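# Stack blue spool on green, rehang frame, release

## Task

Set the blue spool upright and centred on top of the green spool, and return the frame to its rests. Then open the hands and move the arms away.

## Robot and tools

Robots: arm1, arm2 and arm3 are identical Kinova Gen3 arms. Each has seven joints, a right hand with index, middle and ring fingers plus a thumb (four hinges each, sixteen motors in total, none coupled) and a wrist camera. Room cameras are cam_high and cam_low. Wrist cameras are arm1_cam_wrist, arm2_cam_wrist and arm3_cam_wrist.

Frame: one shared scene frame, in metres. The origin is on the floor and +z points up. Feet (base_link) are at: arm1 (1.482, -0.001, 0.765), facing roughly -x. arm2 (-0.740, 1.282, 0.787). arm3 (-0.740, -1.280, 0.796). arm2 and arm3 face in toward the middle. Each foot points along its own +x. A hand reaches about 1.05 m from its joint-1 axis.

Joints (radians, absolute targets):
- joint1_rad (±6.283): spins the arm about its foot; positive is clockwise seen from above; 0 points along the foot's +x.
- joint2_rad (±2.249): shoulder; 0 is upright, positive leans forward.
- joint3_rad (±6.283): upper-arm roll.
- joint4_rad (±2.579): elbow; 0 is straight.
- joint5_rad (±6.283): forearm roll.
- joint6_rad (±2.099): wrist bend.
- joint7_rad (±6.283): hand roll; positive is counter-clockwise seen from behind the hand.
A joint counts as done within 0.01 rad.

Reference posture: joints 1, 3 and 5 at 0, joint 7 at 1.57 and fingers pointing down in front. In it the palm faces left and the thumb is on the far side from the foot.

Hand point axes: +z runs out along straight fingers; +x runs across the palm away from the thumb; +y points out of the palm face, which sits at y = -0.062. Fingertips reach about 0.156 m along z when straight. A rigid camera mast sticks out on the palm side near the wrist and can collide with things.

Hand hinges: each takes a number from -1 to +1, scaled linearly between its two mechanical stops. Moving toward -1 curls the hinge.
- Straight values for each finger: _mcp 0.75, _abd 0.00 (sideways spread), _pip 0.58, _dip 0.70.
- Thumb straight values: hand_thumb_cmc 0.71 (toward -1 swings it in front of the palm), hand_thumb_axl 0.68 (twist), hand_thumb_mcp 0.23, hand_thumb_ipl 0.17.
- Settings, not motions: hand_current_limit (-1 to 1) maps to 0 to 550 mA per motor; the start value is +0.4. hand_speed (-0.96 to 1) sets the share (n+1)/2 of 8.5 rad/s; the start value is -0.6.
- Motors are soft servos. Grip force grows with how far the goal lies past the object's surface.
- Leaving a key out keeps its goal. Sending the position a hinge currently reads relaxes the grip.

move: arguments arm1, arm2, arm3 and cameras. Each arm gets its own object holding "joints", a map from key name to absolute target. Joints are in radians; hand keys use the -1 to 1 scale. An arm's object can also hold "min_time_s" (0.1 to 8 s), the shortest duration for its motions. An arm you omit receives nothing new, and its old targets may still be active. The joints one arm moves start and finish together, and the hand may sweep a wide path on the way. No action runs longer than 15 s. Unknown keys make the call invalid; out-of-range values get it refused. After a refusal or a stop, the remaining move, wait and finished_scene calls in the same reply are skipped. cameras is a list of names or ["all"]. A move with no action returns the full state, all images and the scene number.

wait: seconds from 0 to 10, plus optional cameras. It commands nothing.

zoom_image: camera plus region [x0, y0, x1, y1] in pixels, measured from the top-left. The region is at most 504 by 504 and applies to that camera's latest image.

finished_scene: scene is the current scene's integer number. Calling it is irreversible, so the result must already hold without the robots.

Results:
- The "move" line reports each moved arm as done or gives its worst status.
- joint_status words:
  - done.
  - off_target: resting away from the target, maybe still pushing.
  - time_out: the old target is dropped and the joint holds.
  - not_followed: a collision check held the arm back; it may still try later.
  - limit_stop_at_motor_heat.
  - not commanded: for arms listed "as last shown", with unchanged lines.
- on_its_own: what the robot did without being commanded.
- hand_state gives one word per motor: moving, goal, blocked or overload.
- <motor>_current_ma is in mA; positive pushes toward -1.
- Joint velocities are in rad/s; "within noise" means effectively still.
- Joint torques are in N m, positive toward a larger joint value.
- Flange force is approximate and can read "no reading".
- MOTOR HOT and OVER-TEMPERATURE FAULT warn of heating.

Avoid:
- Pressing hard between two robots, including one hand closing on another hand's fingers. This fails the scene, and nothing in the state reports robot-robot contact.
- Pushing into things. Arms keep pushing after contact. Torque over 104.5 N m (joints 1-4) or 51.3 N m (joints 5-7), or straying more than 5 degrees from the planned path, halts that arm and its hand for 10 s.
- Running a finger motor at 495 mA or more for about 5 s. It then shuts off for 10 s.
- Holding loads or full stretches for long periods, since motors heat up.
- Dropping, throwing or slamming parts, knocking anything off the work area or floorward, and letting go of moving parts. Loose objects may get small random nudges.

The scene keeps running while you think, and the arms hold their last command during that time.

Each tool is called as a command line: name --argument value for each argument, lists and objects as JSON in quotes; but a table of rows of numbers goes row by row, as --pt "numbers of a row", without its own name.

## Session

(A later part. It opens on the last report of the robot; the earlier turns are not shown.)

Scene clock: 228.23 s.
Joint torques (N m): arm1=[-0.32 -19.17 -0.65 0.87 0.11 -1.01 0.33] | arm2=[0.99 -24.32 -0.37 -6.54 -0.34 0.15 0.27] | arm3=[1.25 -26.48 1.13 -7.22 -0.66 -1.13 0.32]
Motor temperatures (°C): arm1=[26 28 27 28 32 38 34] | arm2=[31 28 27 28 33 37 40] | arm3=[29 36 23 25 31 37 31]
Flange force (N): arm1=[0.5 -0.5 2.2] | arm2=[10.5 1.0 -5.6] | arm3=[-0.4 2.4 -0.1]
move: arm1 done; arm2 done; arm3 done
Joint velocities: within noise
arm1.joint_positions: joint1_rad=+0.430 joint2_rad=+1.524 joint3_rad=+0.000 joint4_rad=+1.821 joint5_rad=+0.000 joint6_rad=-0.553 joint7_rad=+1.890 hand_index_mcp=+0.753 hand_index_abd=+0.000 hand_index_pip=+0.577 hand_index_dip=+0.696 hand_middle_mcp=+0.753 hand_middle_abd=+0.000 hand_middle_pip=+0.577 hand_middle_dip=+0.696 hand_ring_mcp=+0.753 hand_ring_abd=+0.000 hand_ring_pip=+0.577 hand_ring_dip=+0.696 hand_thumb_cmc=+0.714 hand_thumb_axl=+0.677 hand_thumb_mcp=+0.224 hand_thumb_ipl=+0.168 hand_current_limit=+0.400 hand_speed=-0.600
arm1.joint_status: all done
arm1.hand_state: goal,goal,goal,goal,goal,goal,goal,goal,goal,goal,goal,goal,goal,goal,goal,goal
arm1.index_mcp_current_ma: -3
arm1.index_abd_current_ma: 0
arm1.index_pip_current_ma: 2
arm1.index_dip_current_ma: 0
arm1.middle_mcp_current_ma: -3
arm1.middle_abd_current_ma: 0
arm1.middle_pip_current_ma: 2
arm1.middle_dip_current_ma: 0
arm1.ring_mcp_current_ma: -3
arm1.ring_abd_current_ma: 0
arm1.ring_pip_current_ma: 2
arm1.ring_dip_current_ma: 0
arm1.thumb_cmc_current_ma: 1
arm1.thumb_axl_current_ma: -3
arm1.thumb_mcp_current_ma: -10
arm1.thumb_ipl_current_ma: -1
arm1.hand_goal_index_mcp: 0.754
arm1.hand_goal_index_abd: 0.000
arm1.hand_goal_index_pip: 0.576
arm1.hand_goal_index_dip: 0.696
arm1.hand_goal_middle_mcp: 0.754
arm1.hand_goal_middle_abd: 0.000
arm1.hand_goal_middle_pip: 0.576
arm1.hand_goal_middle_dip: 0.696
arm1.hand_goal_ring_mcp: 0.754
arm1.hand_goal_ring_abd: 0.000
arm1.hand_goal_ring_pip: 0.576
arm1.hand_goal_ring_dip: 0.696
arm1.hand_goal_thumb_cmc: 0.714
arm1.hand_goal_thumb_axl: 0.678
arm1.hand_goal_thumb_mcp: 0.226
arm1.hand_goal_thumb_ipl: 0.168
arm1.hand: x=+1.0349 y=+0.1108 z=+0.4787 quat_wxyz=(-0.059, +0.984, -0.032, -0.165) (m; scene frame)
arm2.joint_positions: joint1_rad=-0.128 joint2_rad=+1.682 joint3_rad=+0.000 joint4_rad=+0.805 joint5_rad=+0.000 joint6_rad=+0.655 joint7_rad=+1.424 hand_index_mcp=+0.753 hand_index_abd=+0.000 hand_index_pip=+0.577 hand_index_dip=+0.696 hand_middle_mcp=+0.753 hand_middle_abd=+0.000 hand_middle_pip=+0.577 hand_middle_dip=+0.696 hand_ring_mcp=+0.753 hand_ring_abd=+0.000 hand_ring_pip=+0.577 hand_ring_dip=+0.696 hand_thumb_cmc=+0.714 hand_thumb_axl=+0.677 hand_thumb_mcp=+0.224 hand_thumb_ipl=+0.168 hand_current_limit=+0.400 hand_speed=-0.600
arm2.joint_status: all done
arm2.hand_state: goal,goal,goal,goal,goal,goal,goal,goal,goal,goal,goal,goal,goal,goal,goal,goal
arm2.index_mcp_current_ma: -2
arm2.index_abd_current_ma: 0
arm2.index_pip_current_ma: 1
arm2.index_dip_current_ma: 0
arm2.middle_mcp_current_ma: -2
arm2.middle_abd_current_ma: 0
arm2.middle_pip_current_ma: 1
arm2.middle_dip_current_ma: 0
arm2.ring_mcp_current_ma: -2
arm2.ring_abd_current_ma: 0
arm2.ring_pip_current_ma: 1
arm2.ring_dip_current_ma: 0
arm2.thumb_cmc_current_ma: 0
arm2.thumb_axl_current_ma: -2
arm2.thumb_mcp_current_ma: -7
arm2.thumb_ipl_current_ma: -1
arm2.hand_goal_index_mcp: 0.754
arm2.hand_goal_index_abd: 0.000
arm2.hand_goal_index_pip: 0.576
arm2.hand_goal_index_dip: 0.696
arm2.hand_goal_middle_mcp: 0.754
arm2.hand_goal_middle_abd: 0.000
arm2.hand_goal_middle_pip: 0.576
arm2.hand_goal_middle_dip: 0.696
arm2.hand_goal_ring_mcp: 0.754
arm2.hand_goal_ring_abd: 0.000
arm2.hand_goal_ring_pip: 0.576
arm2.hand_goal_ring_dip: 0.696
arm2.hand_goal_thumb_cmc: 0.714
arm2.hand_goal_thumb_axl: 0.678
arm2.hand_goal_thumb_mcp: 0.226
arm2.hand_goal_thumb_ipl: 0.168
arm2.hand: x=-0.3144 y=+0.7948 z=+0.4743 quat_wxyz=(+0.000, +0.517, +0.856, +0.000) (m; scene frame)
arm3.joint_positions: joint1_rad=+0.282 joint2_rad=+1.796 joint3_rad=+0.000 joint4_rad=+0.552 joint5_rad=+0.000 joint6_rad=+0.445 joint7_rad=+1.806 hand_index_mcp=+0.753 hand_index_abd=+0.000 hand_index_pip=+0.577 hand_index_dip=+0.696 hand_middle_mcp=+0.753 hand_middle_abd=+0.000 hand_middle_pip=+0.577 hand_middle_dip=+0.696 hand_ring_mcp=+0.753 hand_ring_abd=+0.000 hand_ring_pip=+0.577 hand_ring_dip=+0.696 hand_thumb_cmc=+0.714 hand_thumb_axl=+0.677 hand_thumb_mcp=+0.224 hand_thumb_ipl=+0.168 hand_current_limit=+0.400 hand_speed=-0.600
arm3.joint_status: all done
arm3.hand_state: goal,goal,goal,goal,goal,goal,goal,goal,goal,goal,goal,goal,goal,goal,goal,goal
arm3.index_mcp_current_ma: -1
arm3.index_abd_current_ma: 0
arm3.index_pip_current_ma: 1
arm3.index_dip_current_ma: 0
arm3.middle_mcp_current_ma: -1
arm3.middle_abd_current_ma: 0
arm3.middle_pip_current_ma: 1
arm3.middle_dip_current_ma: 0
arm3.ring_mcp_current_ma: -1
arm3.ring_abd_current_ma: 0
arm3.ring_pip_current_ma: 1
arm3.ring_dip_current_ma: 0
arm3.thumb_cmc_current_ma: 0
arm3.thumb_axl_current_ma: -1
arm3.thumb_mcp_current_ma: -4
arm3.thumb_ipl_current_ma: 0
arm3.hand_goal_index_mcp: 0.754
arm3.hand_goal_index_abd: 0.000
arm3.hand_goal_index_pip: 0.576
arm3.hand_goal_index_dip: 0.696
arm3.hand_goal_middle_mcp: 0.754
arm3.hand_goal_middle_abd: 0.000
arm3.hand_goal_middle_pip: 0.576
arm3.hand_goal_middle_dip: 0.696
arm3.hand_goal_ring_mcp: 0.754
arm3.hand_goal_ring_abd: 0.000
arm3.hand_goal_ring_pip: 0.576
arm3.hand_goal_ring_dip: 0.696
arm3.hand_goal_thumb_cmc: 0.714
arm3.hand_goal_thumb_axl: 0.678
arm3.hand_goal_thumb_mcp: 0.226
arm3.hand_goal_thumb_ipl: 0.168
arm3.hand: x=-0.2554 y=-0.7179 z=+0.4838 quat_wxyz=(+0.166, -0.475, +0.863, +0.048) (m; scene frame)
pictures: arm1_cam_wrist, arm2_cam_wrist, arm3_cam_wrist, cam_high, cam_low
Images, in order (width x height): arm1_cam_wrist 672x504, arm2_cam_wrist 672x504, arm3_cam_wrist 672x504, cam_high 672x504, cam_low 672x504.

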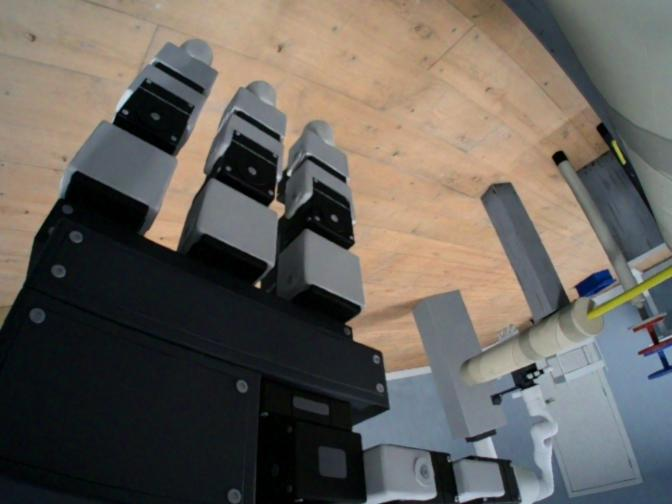

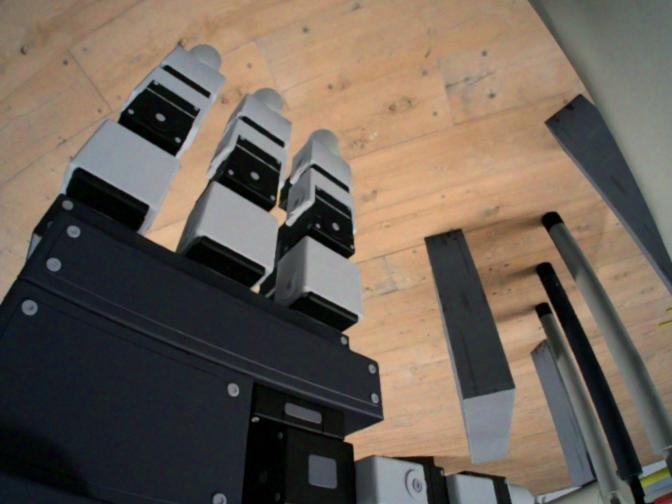

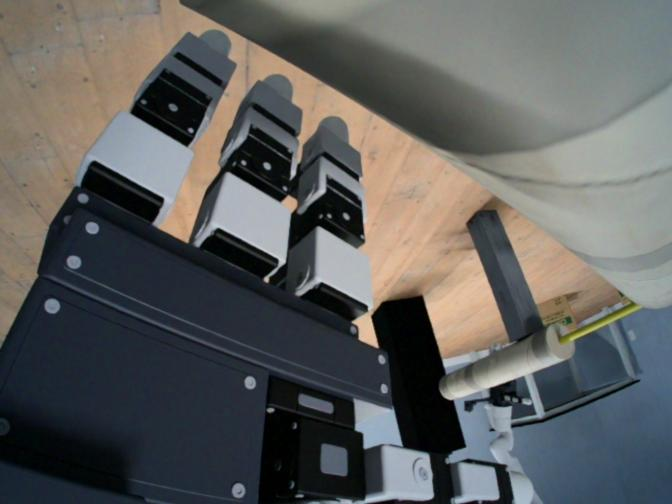

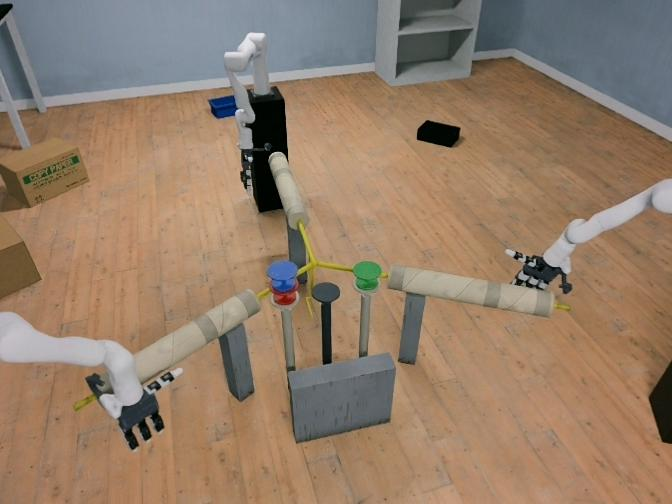

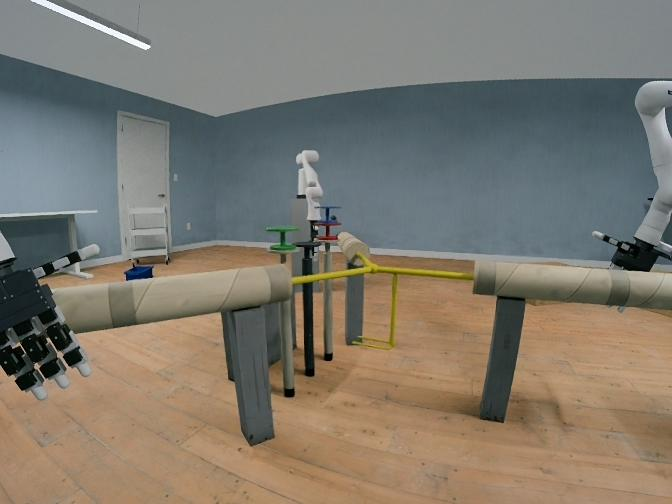

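move --arm1 '{"joints":{"joint1_rad":0.287,"joint2_rad":1.5619,"joint3_rad":0,"joint4_rad":1.9244,"joint5_rad":0,"joint6_rad":-0.6938,"joint7_rad":1.736},"min_time_s":3}' --arm2 '{"joints":{"joint1_rad":-0.2454,"joint2_rad":1.7460,"joint3_rad":0,"joint4_rad":0.6119,"joint5_rad":0,"joint6_rad":0.7837,"joint7_rad":1.2952},"min_time_s":3}' --arm3 '{"joints":{"joint1_rad":0.2221,"joint2_rad":1.7792,"joint3_rad":0,"joint4_rad":0.6086,"joint5_rad":0,"joint6_rad":0.4047,"joint7_rad":1.7346},"min_time_s":3}' --cameras '["all"]'

zoom_image --camera "cam_high" --region '[60, 240, 270, 420]'

zoom_image --camera "cam_high" --region '[440, 180, 640, 340]'

zoom_image --camera "cam_high" --region '[210, 100, 330, 230]'

zoom_image --camera "cam_low" --region '[0, 220, 300, 420]'

Scene clock: 394.47 s.
Joint torques (N m): arm1=[-0.35 -17.99 -0.63 2.06 0.14 -1.01 0.29] | arm2=[1 -24.82 -0.47 -7.38 -0.39 0.13 0.24] | arm3=[1.18 -26.26 1.1 -7.04 -0.65 -1.15 0.31]
Motor temperatures (°C): arm1=[26 29 27 28 32 38 34] | arm2=[30 30 27 28 33 37 40] | arm3=[29 38 23 25 31 38 30]
Flange force (N): arm1=[0.6 -1.0 2.1] | arm2=[14.1 -1.4 -7.3] | arm3=[0.2 2.4 -0.5]
move: arm1 done; arm2 done; arm3 done
Joint velocities: within noise
arm1.joint_positions: joint1_rad=+0.287 joint2_rad=+1.562 joint3_rad=+0.000 joint4_rad=+1.924 joint5_rad=+0.000 joint6_rad=-0.694 joint7_rad=+1.736 hand_index_mcp=+0.753 hand_index_abd=+0.000 hand_index_pip=+0.577 hand_index_dip=+0.696 hand_middle_mcp=+0.753 hand_middle_abd=+0.000 hand_middle_pip=+0.577 hand_middle_dip=+0.696 hand_ring_mcp=+0.753 hand_ring_abd=+0.000 hand_ring_pip=+0.577 hand_ring_dip=+0.696 hand_thumb_cmc=+0.714 hand_thumb_axl=+0.677 hand_thumb_mcp=+0.224 hand_thumb_ipl=+0.168 hand_current_limit=+0.400 hand_speed=-0.600
arm1.joint_status: all done
arm1.hand_state: goal,goal,goal,goal,goal,goal,goal,goal,goal,goal,goal,goal,goal,goal,goal,goal
arm1.index_mcp_current_ma: -3
arm1.index_abd_current_ma: 0
arm1.index_pip_current_ma: 2
arm1.index_dip_current_ma: 0
arm1.middle_mcp_current_ma: -3
arm1.middle_abd_current_ma: 0
arm1.middle_pip_current_ma: 2
arm1.middle_dip_current_ma: 0
arm1.ring_mcp_current_ma: -3
arm1.ring_abd_current_ma: 0
arm1.ring_pip_current_ma: 2
arm1.ring_dip_current_ma: 0
arm1.thumb_cmc_current_ma: 1
arm1.thumb_axl_current_ma: -3
arm1.thumb_mcp_current_ma: -10
arm1.thumb_ipl_current_ma: -1
arm1.hand_goal_index_mcp: 0.754
arm1.hand_goal_index_abd: 0.000
arm1.hand_goal_index_pip: 0.576
arm1.hand_goal_index_dip: 0.696
arm1.hand_goal_middle_mcp: 0.754
arm1.hand_goal_middle_abd: 0.000
arm1.hand_goal_middle_pip: 0.576
arm1.hand_goal_middle_dip: 0.696
arm1.hand_goal_ring_mcp: 0.754
arm1.hand_goal_ring_abd: 0.000
arm1.hand_goal_ring_pip: 0.576
arm1.hand_goal_ring_dip: 0.696
arm1.hand_goal_thumb_cmc: 0.714
arm1.hand_goal_thumb_axl: 0.678
arm1.hand_goal_thumb_mcp: 0.226
arm1.hand_goal_thumb_ipl: 0.168
arm1.hand: x=+1.0521 y=+0.0394 z=+0.4793 quat_wxyz=(-0.035, +0.984, -0.038, -0.172) (m; scene frame)
arm2.joint_positions: joint1_rad=-0.245 joint2_rad=+1.746 joint3_rad=+0.000 joint4_rad=+0.612 joint5_rad=+0.000 joint6_rad=+0.784 joint7_rad=+1.295 hand_index_mcp=+0.753 hand_index_abd=+0.000 hand_index_pip=+0.577 hand_index_dip=+0.696 hand_middle_mcp=+0.753 hand_middle_abd=+0.000 hand_middle_pip=+0.577 hand_middle_dip=+0.696 hand_ring_mcp=+0.753 hand_ring_abd=+0.000 hand_ring_pip=+0.577 hand_ring_dip=+0.696 hand_thumb_cmc=+0.714 hand_thumb_axl=+0.677 hand_thumb_mcp=+0.224 hand_thumb_ipl=+0.168 hand_current_limit=+0.400 hand_speed=-0.600
arm2.joint_status: all done
arm2.hand_state: goal,goal,goal,goal,goal,goal,goal,goal,goal,goal,goal,goal,goal,goal,goal,goal
arm2.index_mcp_current_ma: -2
arm2.index_abd_current_ma: 0
arm2.index_pip_current_ma: 1
arm2.index_dip_current_ma: 0
arm2.middle_mcp_current_ma: -2
arm2.middle_abd_current_ma: 0
arm2.middle_pip_current_ma: 1
arm2.middle_dip_current_ma: 0
arm2.ring_mcp_current_ma: -2
arm2.ring_abd_current_ma: 0
arm2.ring_pip_current_ma: 1
arm2.ring_dip_current_ma: 0
arm2.thumb_cmc_current_ma: 0
arm2.thumb_axl_current_ma: -2
arm2.thumb_mcp_current_ma: -7
arm2.thumb_ipl_current_ma: -1
arm2.hand_goal_index_mcp: 0.754
arm2.hand_goal_index_abd: 0.000
arm2.hand_goal_index_pip: 0.576
arm2.hand_goal_index_dip: 0.696
arm2.hand_goal_middle_mcp: 0.754
arm2.hand_goal_middle_abd: 0.000
arm2.hand_goal_middle_pip: 0.576
arm2.hand_goal_middle_dip: 0.696
arm2.hand_goal_ring_mcp: 0.754
arm2.hand_goal_ring_abd: 0.000
arm2.hand_goal_ring_pip: 0.576
arm2.hand_goal_ring_dip: 0.696
arm2.hand_goal_thumb_cmc: 0.714
arm2.hand_goal_thumb_axl: 0.678
arm2.hand_goal_thumb_mcp: 0.226
arm2.hand_goal_thumb_ipl: 0.168
arm2.hand: x=-0.2390 y=+0.8177 z=+0.4742 quat_wxyz=(+0.000, +0.522, +0.853, +0.000) (m; scene frame)
arm3.joint_positions: joint1_rad=+0.222 joint2_rad=+1.779 joint3_rad=+0.000 joint4_rad=+0.609 joint5_rad=+0.000 joint6_rad=+0.405 joint7_rad=+1.735 hand_index_mcp=+0.753 hand_index_abd=+0.000 hand_index_pip=+0.577 hand_index_dip=+0.696 hand_middle_mcp=+0.753 hand_middle_abd=+0.000 hand_middle_pip=+0.577 hand_middle_dip=+0.696 hand_ring_mcp=+0.753 hand_ring_abd=+0.000 hand_ring_pip=+0.577 hand_ring_dip=+0.696 hand_thumb_cmc=+0.714 hand_thumb_axl=+0.677 hand_thumb_mcp=+0.224 hand_thumb_ipl=+0.168 hand_current_limit=+0.400 hand_speed=-0.600
arm3.joint_status: all done
arm3.hand_state: goal,goal,goal,goal,goal,goal,goal,goal,goal,goal,goal,goal,goal,goal,goal,goal
arm3.index_mcp_current_ma: -1
arm3.index_abd_current_ma: 0
arm3.index_pip_current_ma: 1
arm3.index_dip_current_ma: 0
arm3.middle_mcp_current_ma: -1
arm3.middle_abd_current_ma: 0
arm3.middle_pip_current_ma: 1
arm3.middle_dip_current_ma: 0
arm3.ring_mcp_current_ma: -1
arm3.ring_abd_current_ma: 0
arm3.ring_pip_current_ma: 1
arm3.ring_dip_current_ma: 0
arm3.thumb_cmc_current_ma: 0
arm3.thumb_axl_current_ma: -1
arm3.thumb_mcp_current_ma: -4
arm3.thumb_ipl_current_ma: 0
arm3.hand_goal_index_mcp: 0.754
arm3.hand_goal_index_abd: 0.000
arm3.hand_goal_index_pip: 0.576
arm3.hand_goal_index_dip: 0.696
arm3.hand_goal_middle_mcp: 0.754
arm3.hand_goal_middle_abd: 0.000
arm3.hand_goal_middle_pip: 0.576
arm3.hand_goal_middle_dip: 0.696
arm3.hand_goal_ring_mcp: 0.754
arm3.hand_goal_ring_abd: 0.000
arm3.hand_goal_ring_pip: 0.576
arm3.hand_goal_ring_dip: 0.696
arm3.hand_goal_thumb_cmc: 0.714
arm3.hand_goal_thumb_axl: 0.678
arm3.hand_goal_thumb_mcp: 0.226
arm3.hand_goal_thumb_ipl: 0.168
arm3.hand: x=-0.2909 y=-0.6912 z=+0.4841 quat_wxyz=(+0.163, -0.470, +0.865, +0.059) (m; scene frame)
pictures: arm1_cam_wrist, arm2_cam_wrist, arm3_cam_wrist, cam_high, cam_low
Images, in order (width x height): arm1_cam_wrist 672x504, arm2_cam_wrist 672x504, arm3_cam_wrist 672x504, cam_high 672x504, cam_low 672x504.

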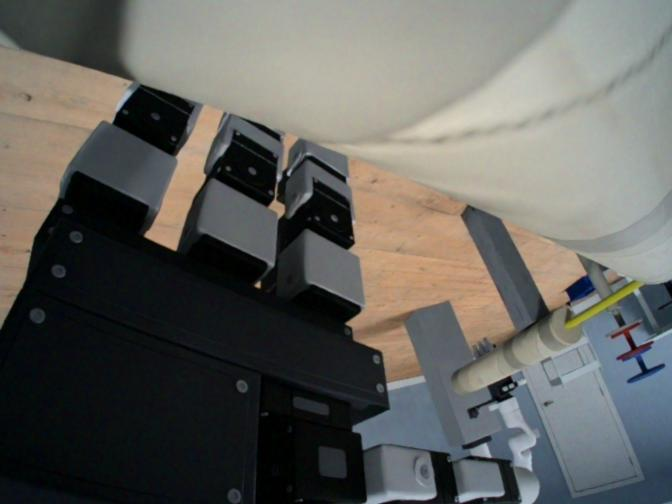

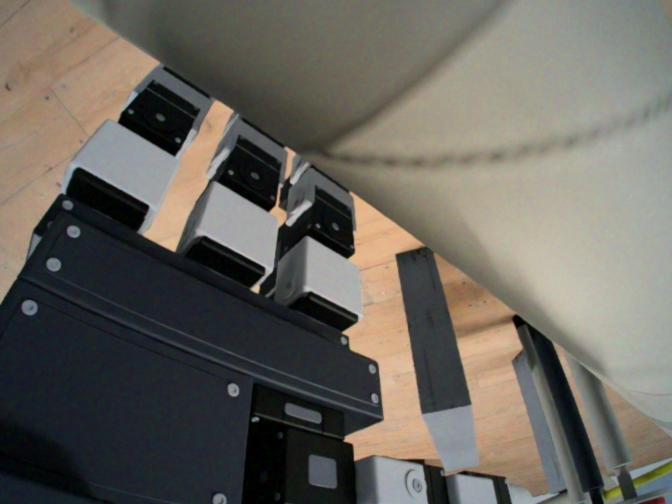

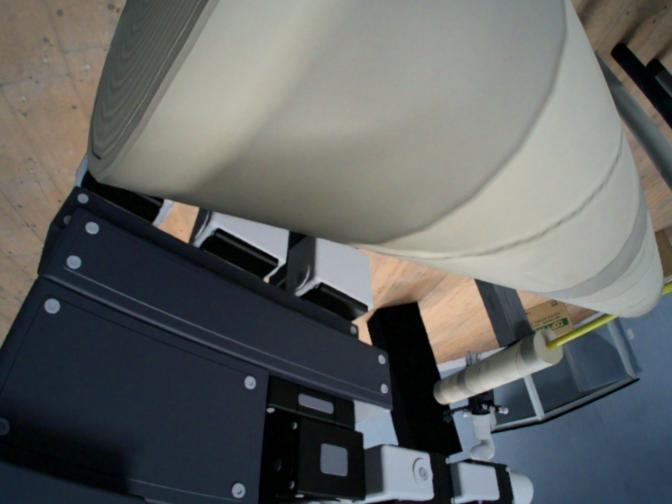

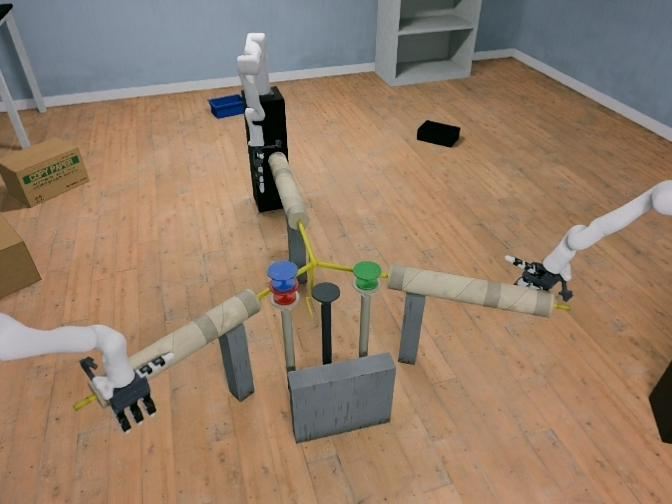

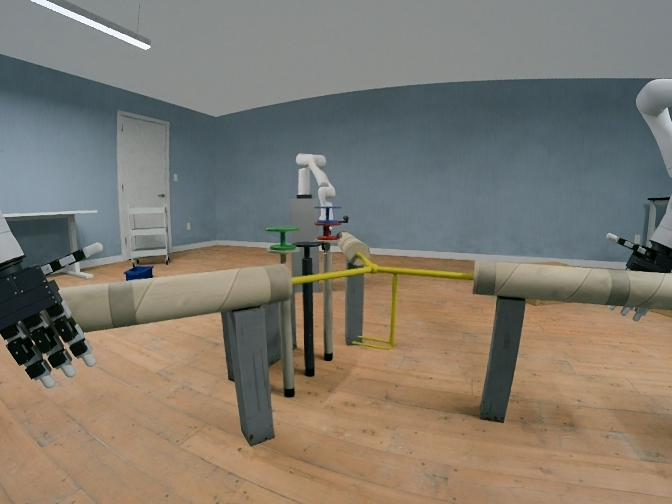

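Scaled by 2.400 from the camera's 672x504 image, which has a finer 960x720 frame.

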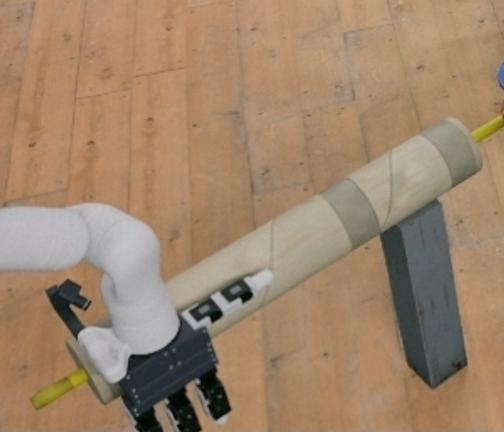

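Scaled by 2.520 from the camera's 672x504 image, which has a finer 960x720 frame.

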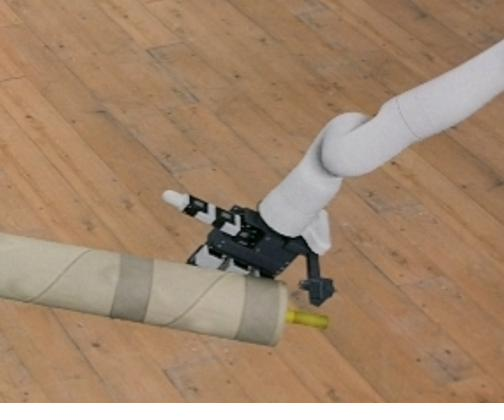

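Scaled by 3.877 from the camera's 672x504 image, which has a finer 960x720 frame.

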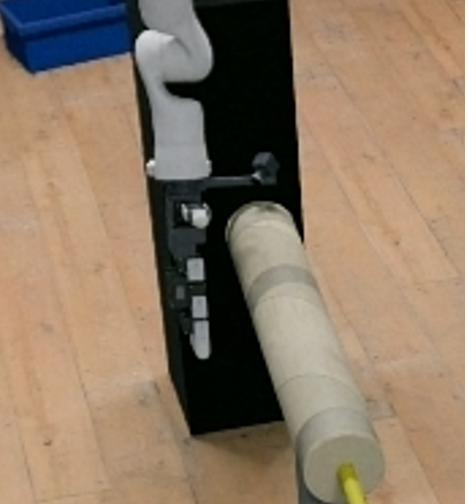

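Scaled by 1.680 from the camera's 672x504 image, which has a finer 960x720 frame.

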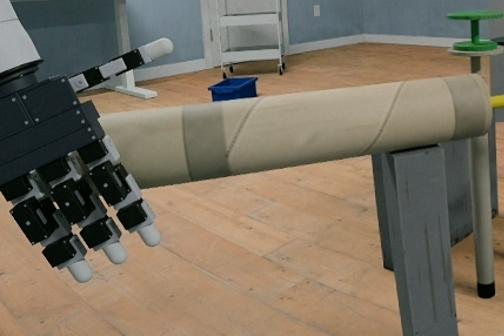

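move --arm1 '{"joints":{"joint1_rad":0.1942,"joint2_rad":1.5780,"joint3_rad":0,"joint4_rad":1.9268,"joint5_rad":0,"joint6_rad":-0.7123,"joint7_rad":1.6332},"min_time_s":3}' --arm2 '{"joints":{"joint1_rad":-0.2807,"joint2_rad":1.7602,"joint3_rad":0,"joint4_rad":0.5726,"joint5_rad":0,"joint6_rad":0.8088,"joint7_rad":1.2499},"min_time_s":3}' --arm3 '{"joints":{"joint1_rad":0.1998,"joint2_rad":1.8380,"joint3_rad":0,"joint4_rad":0.4463,"joint5_rad":0,"joint6_rad":0.5082,"joint7_rad":1.7023},"min_time_s":3}' --cameras '["all"]'

zoom_image --camera "cam_high" --region '[60, 240, 270, 420]'

zoom_image --camera "cam_high" --region '[210, 100, 330, 230]'

zoom_image --camera "cam_low" --region '[250, 180, 410, 300]'

Scene clock: 527.13 s.
Joint torques (N m): arm1=[-0.27 -17.8 -0.61 2.15 0.13 -1.05 0.31] | arm2=[0.95 -25 -0.52 -7.54 -0.37 0.14 0.19] | arm3=[1.19 -26.64 1.12 -7.56 -0.66 -1.14 0.34]
Motor temperatures (°C): arm1=[26 29 27 28 32 38 34] | arm2=[30 30 27 28 33 37 40] | arm3=[29 44 23 25 31 38 30]
Flange force (N): arm1=[0.3 -1.0 1.9] | arm2=[14.8 -2.4 -7.5] | arm3=no reading
move: arm1 done; arm2 done; arm3 done
Joint velocities: within noise
arm1.joint_positions: joint1_rad=+0.194 joint2_rad=+1.578 joint3_rad=+0.000 joint4_rad=+1.927 joint5_rad=+0.000 joint6_rad=-0.712 joint7_rad=+1.633 hand_index_mcp=+0.753 hand_index_abd=+0.000 hand_index_pip=+0.577 hand_index_dip=+0.696 hand_middle_mcp=+0.753 hand_middle_abd=+0.000 hand_middle_pip=+0.577 hand_middle_dip=+0.696 hand_ring_mcp=+0.753 hand_ring_abd=+0.000 hand_ring_pip=+0.577 hand_ring_dip=+0.696 hand_thumb_cmc=+0.714 hand_thumb_axl=+0.677 hand_thumb_mcp=+0.224 hand_thumb_ipl=+0.168 hand_current_limit=+0.400 hand_speed=-0.600
arm1.joint_status: all done
arm1.hand_state: goal,goal,goal,goal,goal,goal,goal,goal,goal,goal,goal,goal,goal,goal,goal,goal
arm1.index_mcp_current_ma: -3
arm1.index_abd_current_ma: 0
arm1.index_pip_current_ma: 2
arm1.index_dip_current_ma: 0
arm1.middle_mcp_current_ma: -3
arm1.middle_abd_current_ma: 0
arm1.middle_pip_current_ma: 2
arm1.middle_dip_current_ma: 0
arm1.ring_mcp_current_ma: -3
arm1.ring_abd_current_ma: 0
arm1.ring_pip_current_ma: 2
arm1.ring_dip_current_ma: 0
arm1.thumb_cmc_current_ma: 1
arm1.thumb_axl_current_ma: -3
arm1.thumb_mcp_current_ma: -10
arm1.thumb_ipl_current_ma: -1
arm1.hand_goal_index_mcp: 0.754
arm1.hand_goal_index_abd: 0.000
arm1.hand_goal_index_pip: 0.576
arm1.hand_goal_index_dip: 0.696
arm1.hand_goal_middle_mcp: 0.754
arm1.hand_goal_middle_abd: 0.000
arm1.hand_goal_middle_pip: 0.576
arm1.hand_goal_middle_dip: 0.696
arm1.hand_goal_ring_mcp: 0.754
arm1.hand_goal_ring_abd: 0.000
arm1.hand_goal_ring_pip: 0.576
arm1.hand_goal_ring_dip: 0.696
arm1.hand_goal_thumb_cmc: 0.714
arm1.hand_goal_thumb_axl: 0.678
arm1.hand_goal_thumb_mcp: 0.226
arm1.hand_goal_thumb_ipl: 0.168
arm1.hand: x=+1.0475 y=+0.0013 z=+0.4777 quat_wxyz=(-0.018, +0.983, -0.042, -0.175) (m; scene frame)
arm2.joint_positions: joint1_rad=-0.281 joint2_rad=+1.760 joint3_rad=+0.000 joint4_rad=+0.573 joint5_rad=+0.000 joint6_rad=+0.809 joint7_rad=+1.250 hand_index_mcp=+0.753 hand_index_abd=+0.000 hand_index_pip=+0.577 hand_index_dip=+0.696 hand_middle_mcp=+0.753 hand_middle_abd=+0.000 hand_middle_pip=+0.577 hand_middle_dip=+0.696 hand_ring_mcp=+0.753 hand_ring_abd=+0.000 hand_ring_pip=+0.577 hand_ring_dip=+0.696 hand_thumb_cmc=+0.714 hand_thumb_axl=+0.677 hand_thumb_mcp=+0.224 hand_thumb_ipl=+0.168 hand_current_limit=+0.400 hand_speed=-0.600
arm2.joint_status: all done
arm2.hand_state: goal,goal,goal,goal,goal,goal,goal,goal,goal,goal,goal,goal,goal,goal,goal,goal
arm2.index_mcp_current_ma: -2
arm2.index_abd_current_ma: 0
arm2.index_pip_current_ma: 1
arm2.index_dip_current_ma: 0
arm2.middle_mcp_current_ma: -2
arm2.middle_abd_current_ma: 0
arm2.middle_pip_current_ma: 1
arm2.middle_dip_current_ma: 0
arm2.ring_mcp_current_ma: -2
arm2.ring_abd_current_ma: 0
arm2.ring_pip_current_ma: 1
arm2.ring_dip_current_ma: 0
arm2.thumb_cmc_current_ma: 0
arm2.thumb_axl_current_ma: -2
arm2.thumb_mcp_current_ma: -7
arm2.thumb_ipl_current_ma: -1
arm2.hand_goal_index_mcp: 0.754
arm2.hand_goal_index_abd: 0.000
arm2.hand_goal_index_pip: 0.576
arm2.hand_goal_index_dip: 0.696
arm2.hand_goal_middle_mcp: 0.754
arm2.hand_goal_middle_abd: 0.000
arm2.hand_goal_middle_pip: 0.576
arm2.hand_goal_middle_dip: 0.696
arm2.hand_goal_ring_mcp: 0.754
arm2.hand_goal_ring_abd: 0.000
arm2.hand_goal_ring_pip: 0.576
arm2.hand_goal_ring_dip: 0.696
arm2.hand_goal_thumb_cmc: 0.714
arm2.hand_goal_thumb_axl: 0.678
arm2.hand_goal_thumb_mcp: 0.226
arm2.hand_goal_thumb_ipl: 0.168
arm2.hand: x=-0.2189 y=+0.8286 z=+0.4740 quat_wxyz=(+0.000, +0.526, +0.850, +0.000) (m; scene frame)
arm3.joint_positions: joint1_rad=+0.200 joint2_rad=+1.838 joint3_rad=+0.000 joint4_rad=+0.446 joint5_rad=+0.000 joint6_rad=+0.508 joint7_rad=+1.702 hand_index_mcp=+0.753 hand_index_abd=+0.000 hand_index_pip=+0.577 hand_index_dip=+0.696 hand_middle_mcp=+0.753 hand_middle_abd=+0.000 hand_middle_pip=+0.577 hand_middle_dip=+0.696 hand_ring_mcp=+0.753 hand_ring_abd=+0.000 hand_ring_pip=+0.577 hand_ring_dip=+0.696 hand_thumb_cmc=+0.714 hand_thumb_axl=+0.677 hand_thumb_mcp=+0.224 hand_thumb_ipl=+0.168 hand_current_limit=+0.400 hand_speed=-0.600
arm3.joint_status: all done
arm3.hand_state: goal,goal,goal,goal,goal,goal,goal,goal,goal,goal,goal,goal,goal,goal,goal,goal
arm3.index_mcp_current_ma: -1
arm3.index_abd_current_ma: 0
arm3.index_pip_current_ma: 1
arm3.index_dip_current_ma: 0
arm3.middle_mcp_current_ma: -1
arm3.middle_abd_current_ma: 0
arm3.middle_pip_current_ma: 1
arm3.middle_dip_current_ma: 0
arm3.ring_mcp_current_ma: -1
arm3.ring_abd_current_ma: 0
arm3.ring_pip_current_ma: 1
arm3.ring_dip_current_ma: 0
arm3.thumb_cmc_current_ma: 0
arm3.thumb_axl_current_ma: -1
arm3.thumb_mcp_current_ma: -4
arm3.thumb_ipl_current_ma: 0
arm3.hand_goal_index_mcp: 0.754
arm3.hand_goal_index_abd: 0.000
arm3.hand_goal_index_pip: 0.576
arm3.hand_goal_index_dip: 0.696
arm3.hand_goal_middle_mcp: 0.754
arm3.hand_goal_middle_abd: 0.000
arm3.hand_goal_middle_pip: 0.576
arm3.hand_goal_middle_dip: 0.696
arm3.hand_goal_ring_mcp: 0.754
arm3.hand_goal_ring_abd: 0.000
arm3.hand_goal_ring_pip: 0.576
arm3.hand_goal_ring_dip: 0.696
arm3.hand_goal_thumb_cmc: 0.714
arm3.hand_goal_thumb_axl: 0.678
arm3.hand_goal_thumb_mcp: 0.226
arm3.hand_goal_thumb_ipl: 0.168
arm3.hand: x=-0.2912 y=-0.6669 z=+0.4845 quat_wxyz=(+0.161, -0.466, +0.868, +0.063) (m; scene frame)
pictures: arm1_cam_wrist, arm2_cam_wrist, arm3_cam_wrist, cam_high, cam_low
Images, in order (width x height): arm1_cam_wrist 672x504, arm2_cam_wrist 672x504, arm3_cam_wrist 672x504, cam_high 672x504, cam_low 672x504.

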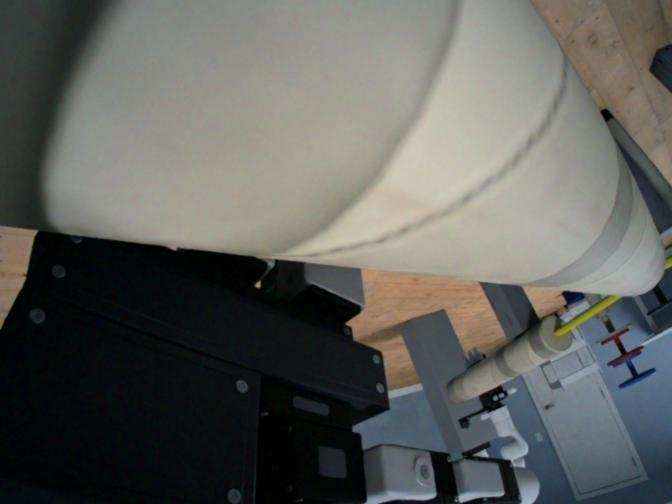

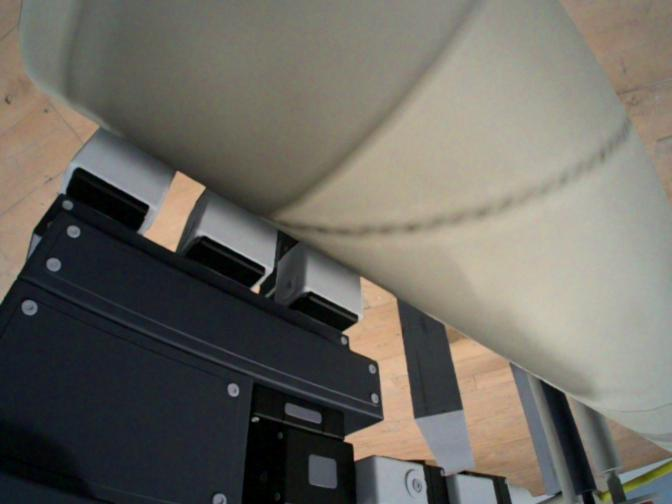

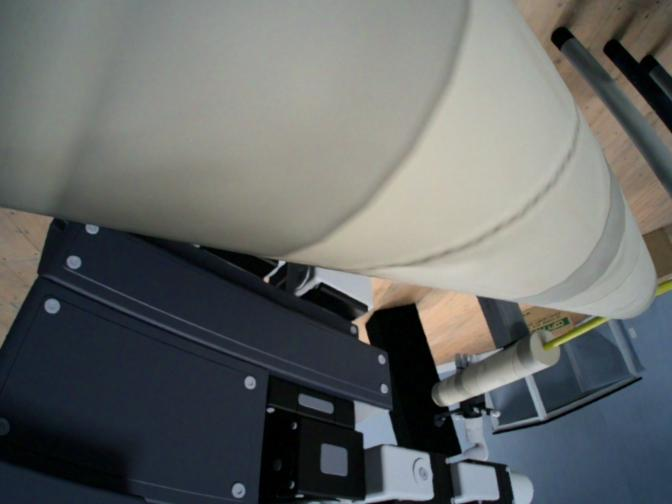

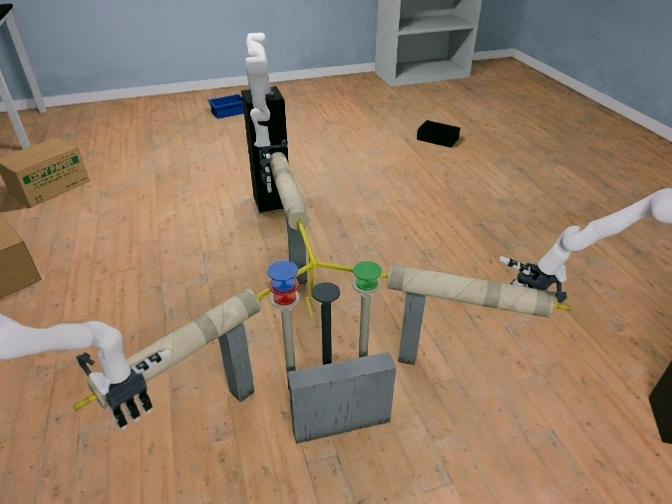

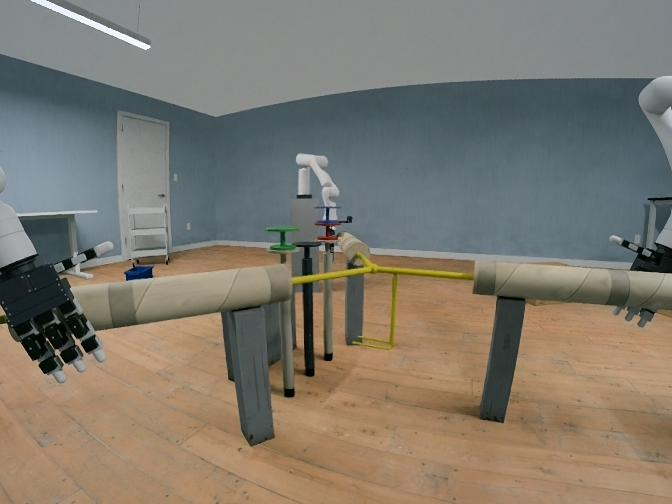

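Scaled by 2.400 from the camera's 672x504 image, which has a finer 960x720 frame.

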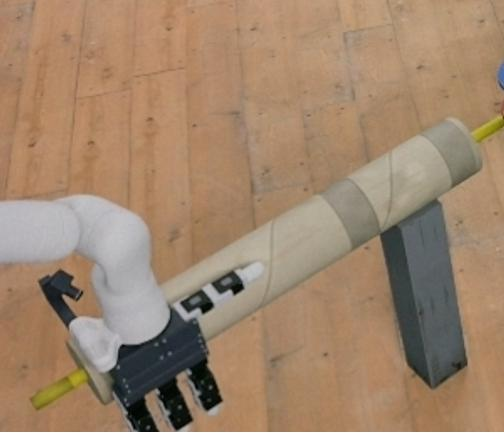

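Scaled by 3.877 from the camera's 672x504 image, which has a finer 960x720 frame.

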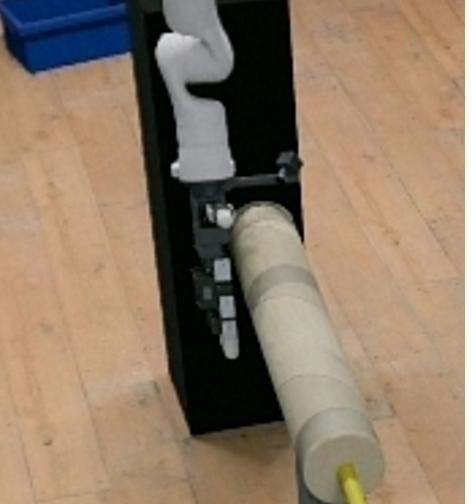

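Scaled by 3.150 from the camera's 672x504 image, which has a finer 960x720 frame.

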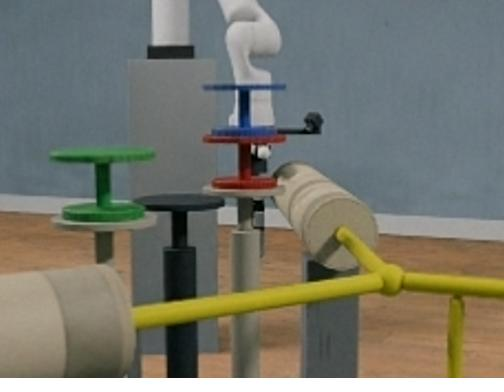

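move --arm1 '{"joints":{"joint1_rad":0.1548,"joint2_rad":1.5821,"joint3_rad":0,"joint4_rad":1.9275,"joint5_rad":0,"joint6_rad":-0.7171,"joint7_rad":1.5888},"min_time_s":2.5}' --arm2 '{"joints":{"joint1_rad":-0.2945,"joint2_rad":1.7654,"joint3_rad":0,"joint4_rad":0.5571,"joint5_rad":0,"joint6_rad":0.8191,"joint7_rad":1.2311},"min_time_s":2.5}' --arm3 '{"joints":{"joint1_rad":0.1838,"joint2_rad":1.8249,"joint3_rad":0,"joint4_rad":0.4857,"joint5_rad":0,"joint6_rad":0.4819,"joint7_rad":1.6813},"min_time_s":2.5}' --cameras '["all"]'

Scene clock: 584.50 s.
Joint torques (N m): arm1=[-0.87 -17.41 -1.53 2.01 0.34 -1.05 0.22] | arm2=[0.95 -25.01 -0.44 -7.61 -0.36 0.12 0.22] | arm3=[0.94 -26.58 1.04 -7.5 -0.69 -1.12 0.32]
Motor temperatures (°C): arm1=[26 29 27 28 32 38 34] | arm2=[30 30 27 29 33 37 40] | arm3=[29 42 23 25 31 37 30]
Flange force (N): arm1=[0.0 -2.8 0.7] | arm2=[15.3 -2.8 -7.9] | arm3=no reading
move: arm1 done; arm2 done; arm3 done
Joint velocities: within noise
arm1.joint_positions: joint1_rad=+0.155 joint2_rad=+1.582 joint3_rad=+0.000 joint4_rad=+1.928 joint5_rad=+0.000 joint6_rad=-0.717 joint7_rad=+1.589 hand_index_mcp=+0.753 hand_index_abd=+0.000 hand_index_pip=+0.577 hand_index_dip=+0.696 hand_middle_mcp=+0.753 hand_middle_abd=+0.000 hand_middle_pip=+0.577 hand_middle_dip=+0.696 hand_ring_mcp=+0.753 hand_ring_abd=+0.000 hand_ring_pip=+0.577 hand_ring_dip=+0.696 hand_thumb_cmc=+0.714 hand_thumb_axl=+0.677 hand_thumb_mcp=+0.224 hand_thumb_ipl=+0.168 hand_current_limit=+0.400 hand_speed=-0.600
arm1.joint_status: all done
arm1.hand_state: goal,goal,goal,goal,goal,goal,goal,goal,goal,goal,goal,goal,goal,goal,goal,goal
arm1.index_mcp_current_ma: -3
arm1.index_abd_current_ma: 0
arm1.index_pip_current_ma: 2
arm1.index_dip_current_ma: 0
arm1.middle_mcp_current_ma: -3
arm1.middle_abd_current_ma: 0
arm1.middle_pip_current_ma: 2
arm1.middle_dip_current_ma: 0
arm1.ring_mcp_current_ma: -3
arm1.ring_abd_current_ma: 0
arm1.ring_pip_current_ma: 2
arm1.ring_dip_current_ma: 0
arm1.thumb_cmc_current_ma: 1
arm1.thumb_axl_current_ma: -3
arm1.thumb_mcp_current_ma: -10
arm1.thumb_ipl_current_ma: -1
arm1.hand_goal_index_mcp: 0.754
arm1.hand_goal_index_abd: 0.000
arm1.hand_goal_index_pip: 0.576
arm1.hand_goal_index_dip: 0.696
arm1.hand_goal_middle_mcp: 0.754
arm1.hand_goal_middle_abd: 0.000
arm1.hand_goal_middle_pip: 0.576
arm1.hand_goal_middle_dip: 0.696
arm1.hand_goal_ring_mcp: 0.754
arm1.hand_goal_ring_abd: 0.000
arm1.hand_goal_ring_pip: 0.576
arm1.hand_goal_ring_dip: 0.696
arm1.hand_goal_thumb_cmc: 0.714
arm1.hand_goal_thumb_axl: 0.678
arm1.hand_goal_thumb_mcp: 0.226
arm1.hand_goal_thumb_ipl: 0.168
arm1.hand: x=+1.0457 y=-0.0147 z=+0.4778 quat_wxyz=(-0.011, +0.983, -0.045, -0.176) (m; scene frame)
arm2.joint_positions: joint1_rad=-0.295 joint2_rad=+1.765 joint3_rad=+0.000 joint4_rad=+0.557 joint5_rad=+0.000 joint6_rad=+0.819 joint7_rad=+1.231 hand_index_mcp=+0.753 hand_index_abd=+0.000 hand_index_pip=+0.577 hand_index_dip=+0.696 hand_middle_mcp=+0.753 hand_middle_abd=+0.000 hand_middle_pip=+0.577 hand_middle_dip=+0.696 hand_ring_mcp=+0.753 hand_ring_abd=+0.000 hand_ring_pip=+0.577 hand_ring_dip=+0.696 hand_thumb_cmc=+0.714 hand_thumb_axl=+0.677 hand_thumb_mcp=+0.224 hand_thumb_ipl=+0.168 hand_current_limit=+0.400 hand_speed=-0.600
arm2.joint_status: all done
arm2.hand_state: goal,goal,goal,goal,goal,goal,goal,goal,goal,goal,goal,goal,goal,goal,goal,goal
arm2.index_mcp_current_ma: -2
arm2.index_abd_current_ma: 0
arm2.index_pip_current_ma: 1
arm2.index_dip_current_ma: 0
arm2.middle_mcp_current_ma: -2
arm2.middle_abd_current_ma: 0
arm2.middle_pip_current_ma: 1
arm2.middle_dip_current_ma: 0
arm2.ring_mcp_current_ma: -2
arm2.ring_abd_current_ma: 0
arm2.ring_pip_current_ma: 1
arm2.ring_dip_current_ma: 0
arm2.thumb_cmc_current_ma: 0
arm2.thumb_axl_current_ma: -2
arm2.thumb_mcp_current_ma: -7
arm2.thumb_ipl_current_ma: -1
arm2.hand_goal_index_mcp: 0.754
arm2.hand_goal_index_abd: 0.000
arm2.hand_goal_index_pip: 0.576
arm2.hand_goal_index_dip: 0.696
arm2.hand_goal_middle_mcp: 0.754
arm2.hand_goal_middle_abd: 0.000
arm2.hand_goal_middle_pip: 0.576
arm2.hand_goal_middle_dip: 0.696
arm2.hand_goal_ring_mcp: 0.754
arm2.hand_goal_ring_abd: 0.000
arm2.hand_goal_ring_pip: 0.576
arm2.hand_goal_ring_dip: 0.696
arm2.hand_goal_thumb_cmc: 0.714
arm2.hand_goal_thumb_axl: 0.678
arm2.hand_goal_thumb_mcp: 0.226
arm2.hand_goal_thumb_ipl: 0.168
arm2.hand: x=-0.2110 y=+0.8330 z=+0.4742 quat_wxyz=(+0.000, +0.528, +0.849, +0.000) (m; scene frame)
arm3.joint_positions: joint1_rad=+0.184 joint2_rad=+1.825 joint3_rad=+0.000 joint4_rad=+0.486 joint5_rad=+0.000 joint6_rad=+0.482 joint7_rad=+1.681 hand_index_mcp=+0.753 hand_index_abd=+0.000 hand_index_pip=+0.577 hand_index_dip=+0.696 hand_middle_mcp=+0.753 hand_middle_abd=+0.000 hand_middle_pip=+0.577 hand_middle_dip=+0.696 hand_ring_mcp=+0.753 hand_ring_abd=+0.000 hand_ring_pip=+0.577 hand_ring_dip=+0.696 hand_thumb_cmc=+0.714 hand_thumb_axl=+0.677 hand_thumb_mcp=+0.224 hand_thumb_ipl=+0.168 hand_current_limit=+0.400 hand_speed=-0.600
arm3.joint_status: all done
arm3.hand_state: goal,goal,goal,goal,goal,goal,goal,goal,goal,goal,goal,goal,goal,goal,goal,goal
arm3.index_mcp_current_ma: -1
arm3.index_abd_current_ma: 0
arm3.index_pip_current_ma: 1
arm3.index_dip_current_ma: 0
arm3.middle_mcp_current_ma: -1
arm3.middle_abd_current_ma: 0
arm3.middle_pip_current_ma: 1
arm3.middle_dip_current_ma: 0
arm3.ring_mcp_current_ma: -1
arm3.ring_abd_current_ma: 0
arm3.ring_pip_current_ma: 1
arm3.ring_dip_current_ma: 0
arm3.thumb_cmc_current_ma: 0
arm3.thumb_axl_current_ma: -1
arm3.thumb_mcp_current_ma: -4
arm3.thumb_ipl_current_ma: 0
arm3.hand_goal_index_mcp: 0.754
arm3.hand_goal_index_abd: 0.000
arm3.hand_goal_index_pip: 0.576
arm3.hand_goal_index_dip: 0.696
arm3.hand_goal_middle_mcp: 0.754
arm3.hand_goal_middle_abd: 0.000
arm3.hand_goal_middle_pip: 0.576
arm3.hand_goal_middle_dip: 0.696
arm3.hand_goal_ring_mcp: 0.754
arm3.hand_goal_ring_abd: 0.000
arm3.hand_goal_ring_pip: 0.576
arm3.hand_goal_ring_dip: 0.696
arm3.hand_goal_thumb_cmc: 0.714
arm3.hand_goal_thumb_axl: 0.678
arm3.hand_goal_thumb_mcp: 0.226
arm3.hand_goal_thumb_ipl: 0.168
arm3.hand: x=-0.3024 y=-0.6617 z=+0.4843 quat_wxyz=(+0.160, -0.464, +0.869, +0.066) (m; scene frame)
pictures: arm1_cam_wrist, arm2_cam_wrist, arm3_cam_wrist, cam_high, cam_low
Images, in order (width x height): arm1_cam_wrist 672x504, arm2_cam_wrist 672x504, arm3_cam_wrist 672x504, cam_high 672x504, cam_low 672x504.

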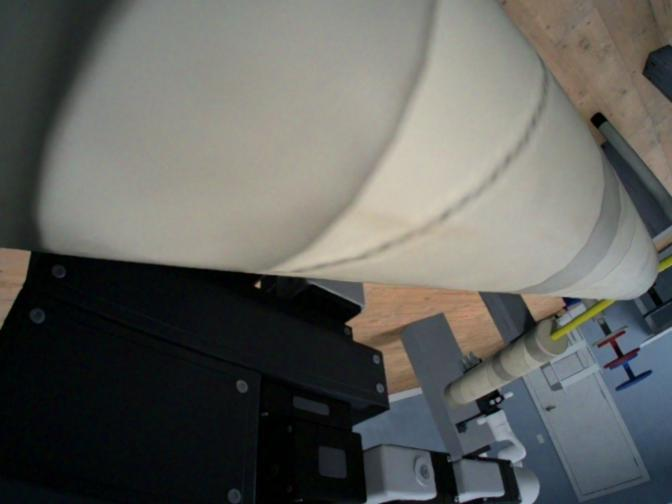

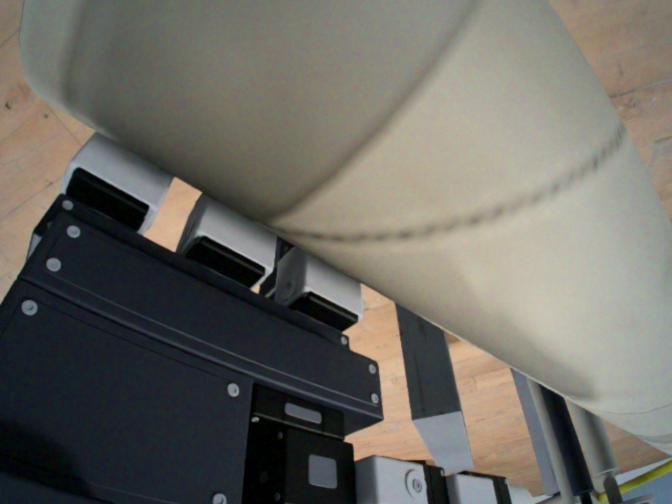

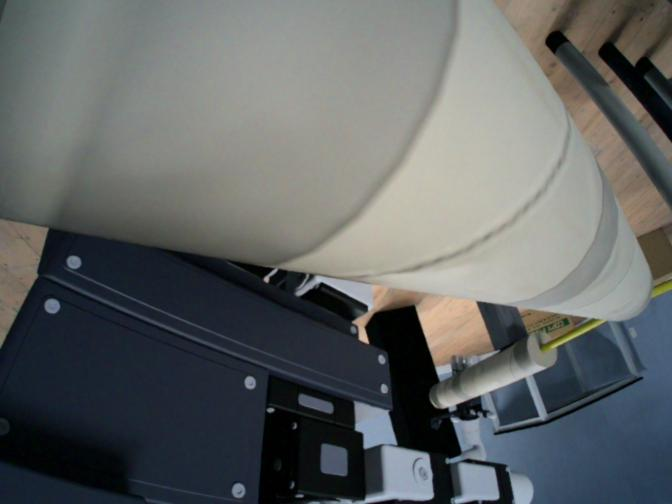

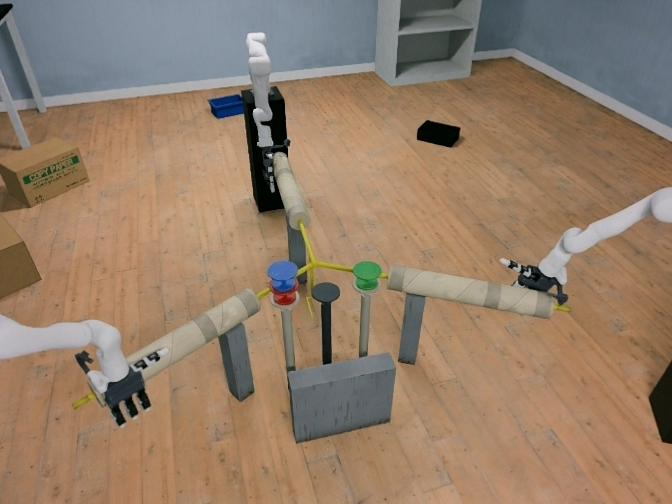

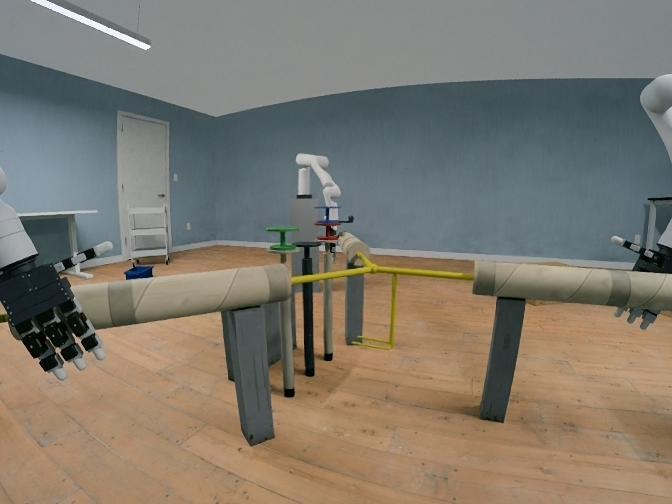

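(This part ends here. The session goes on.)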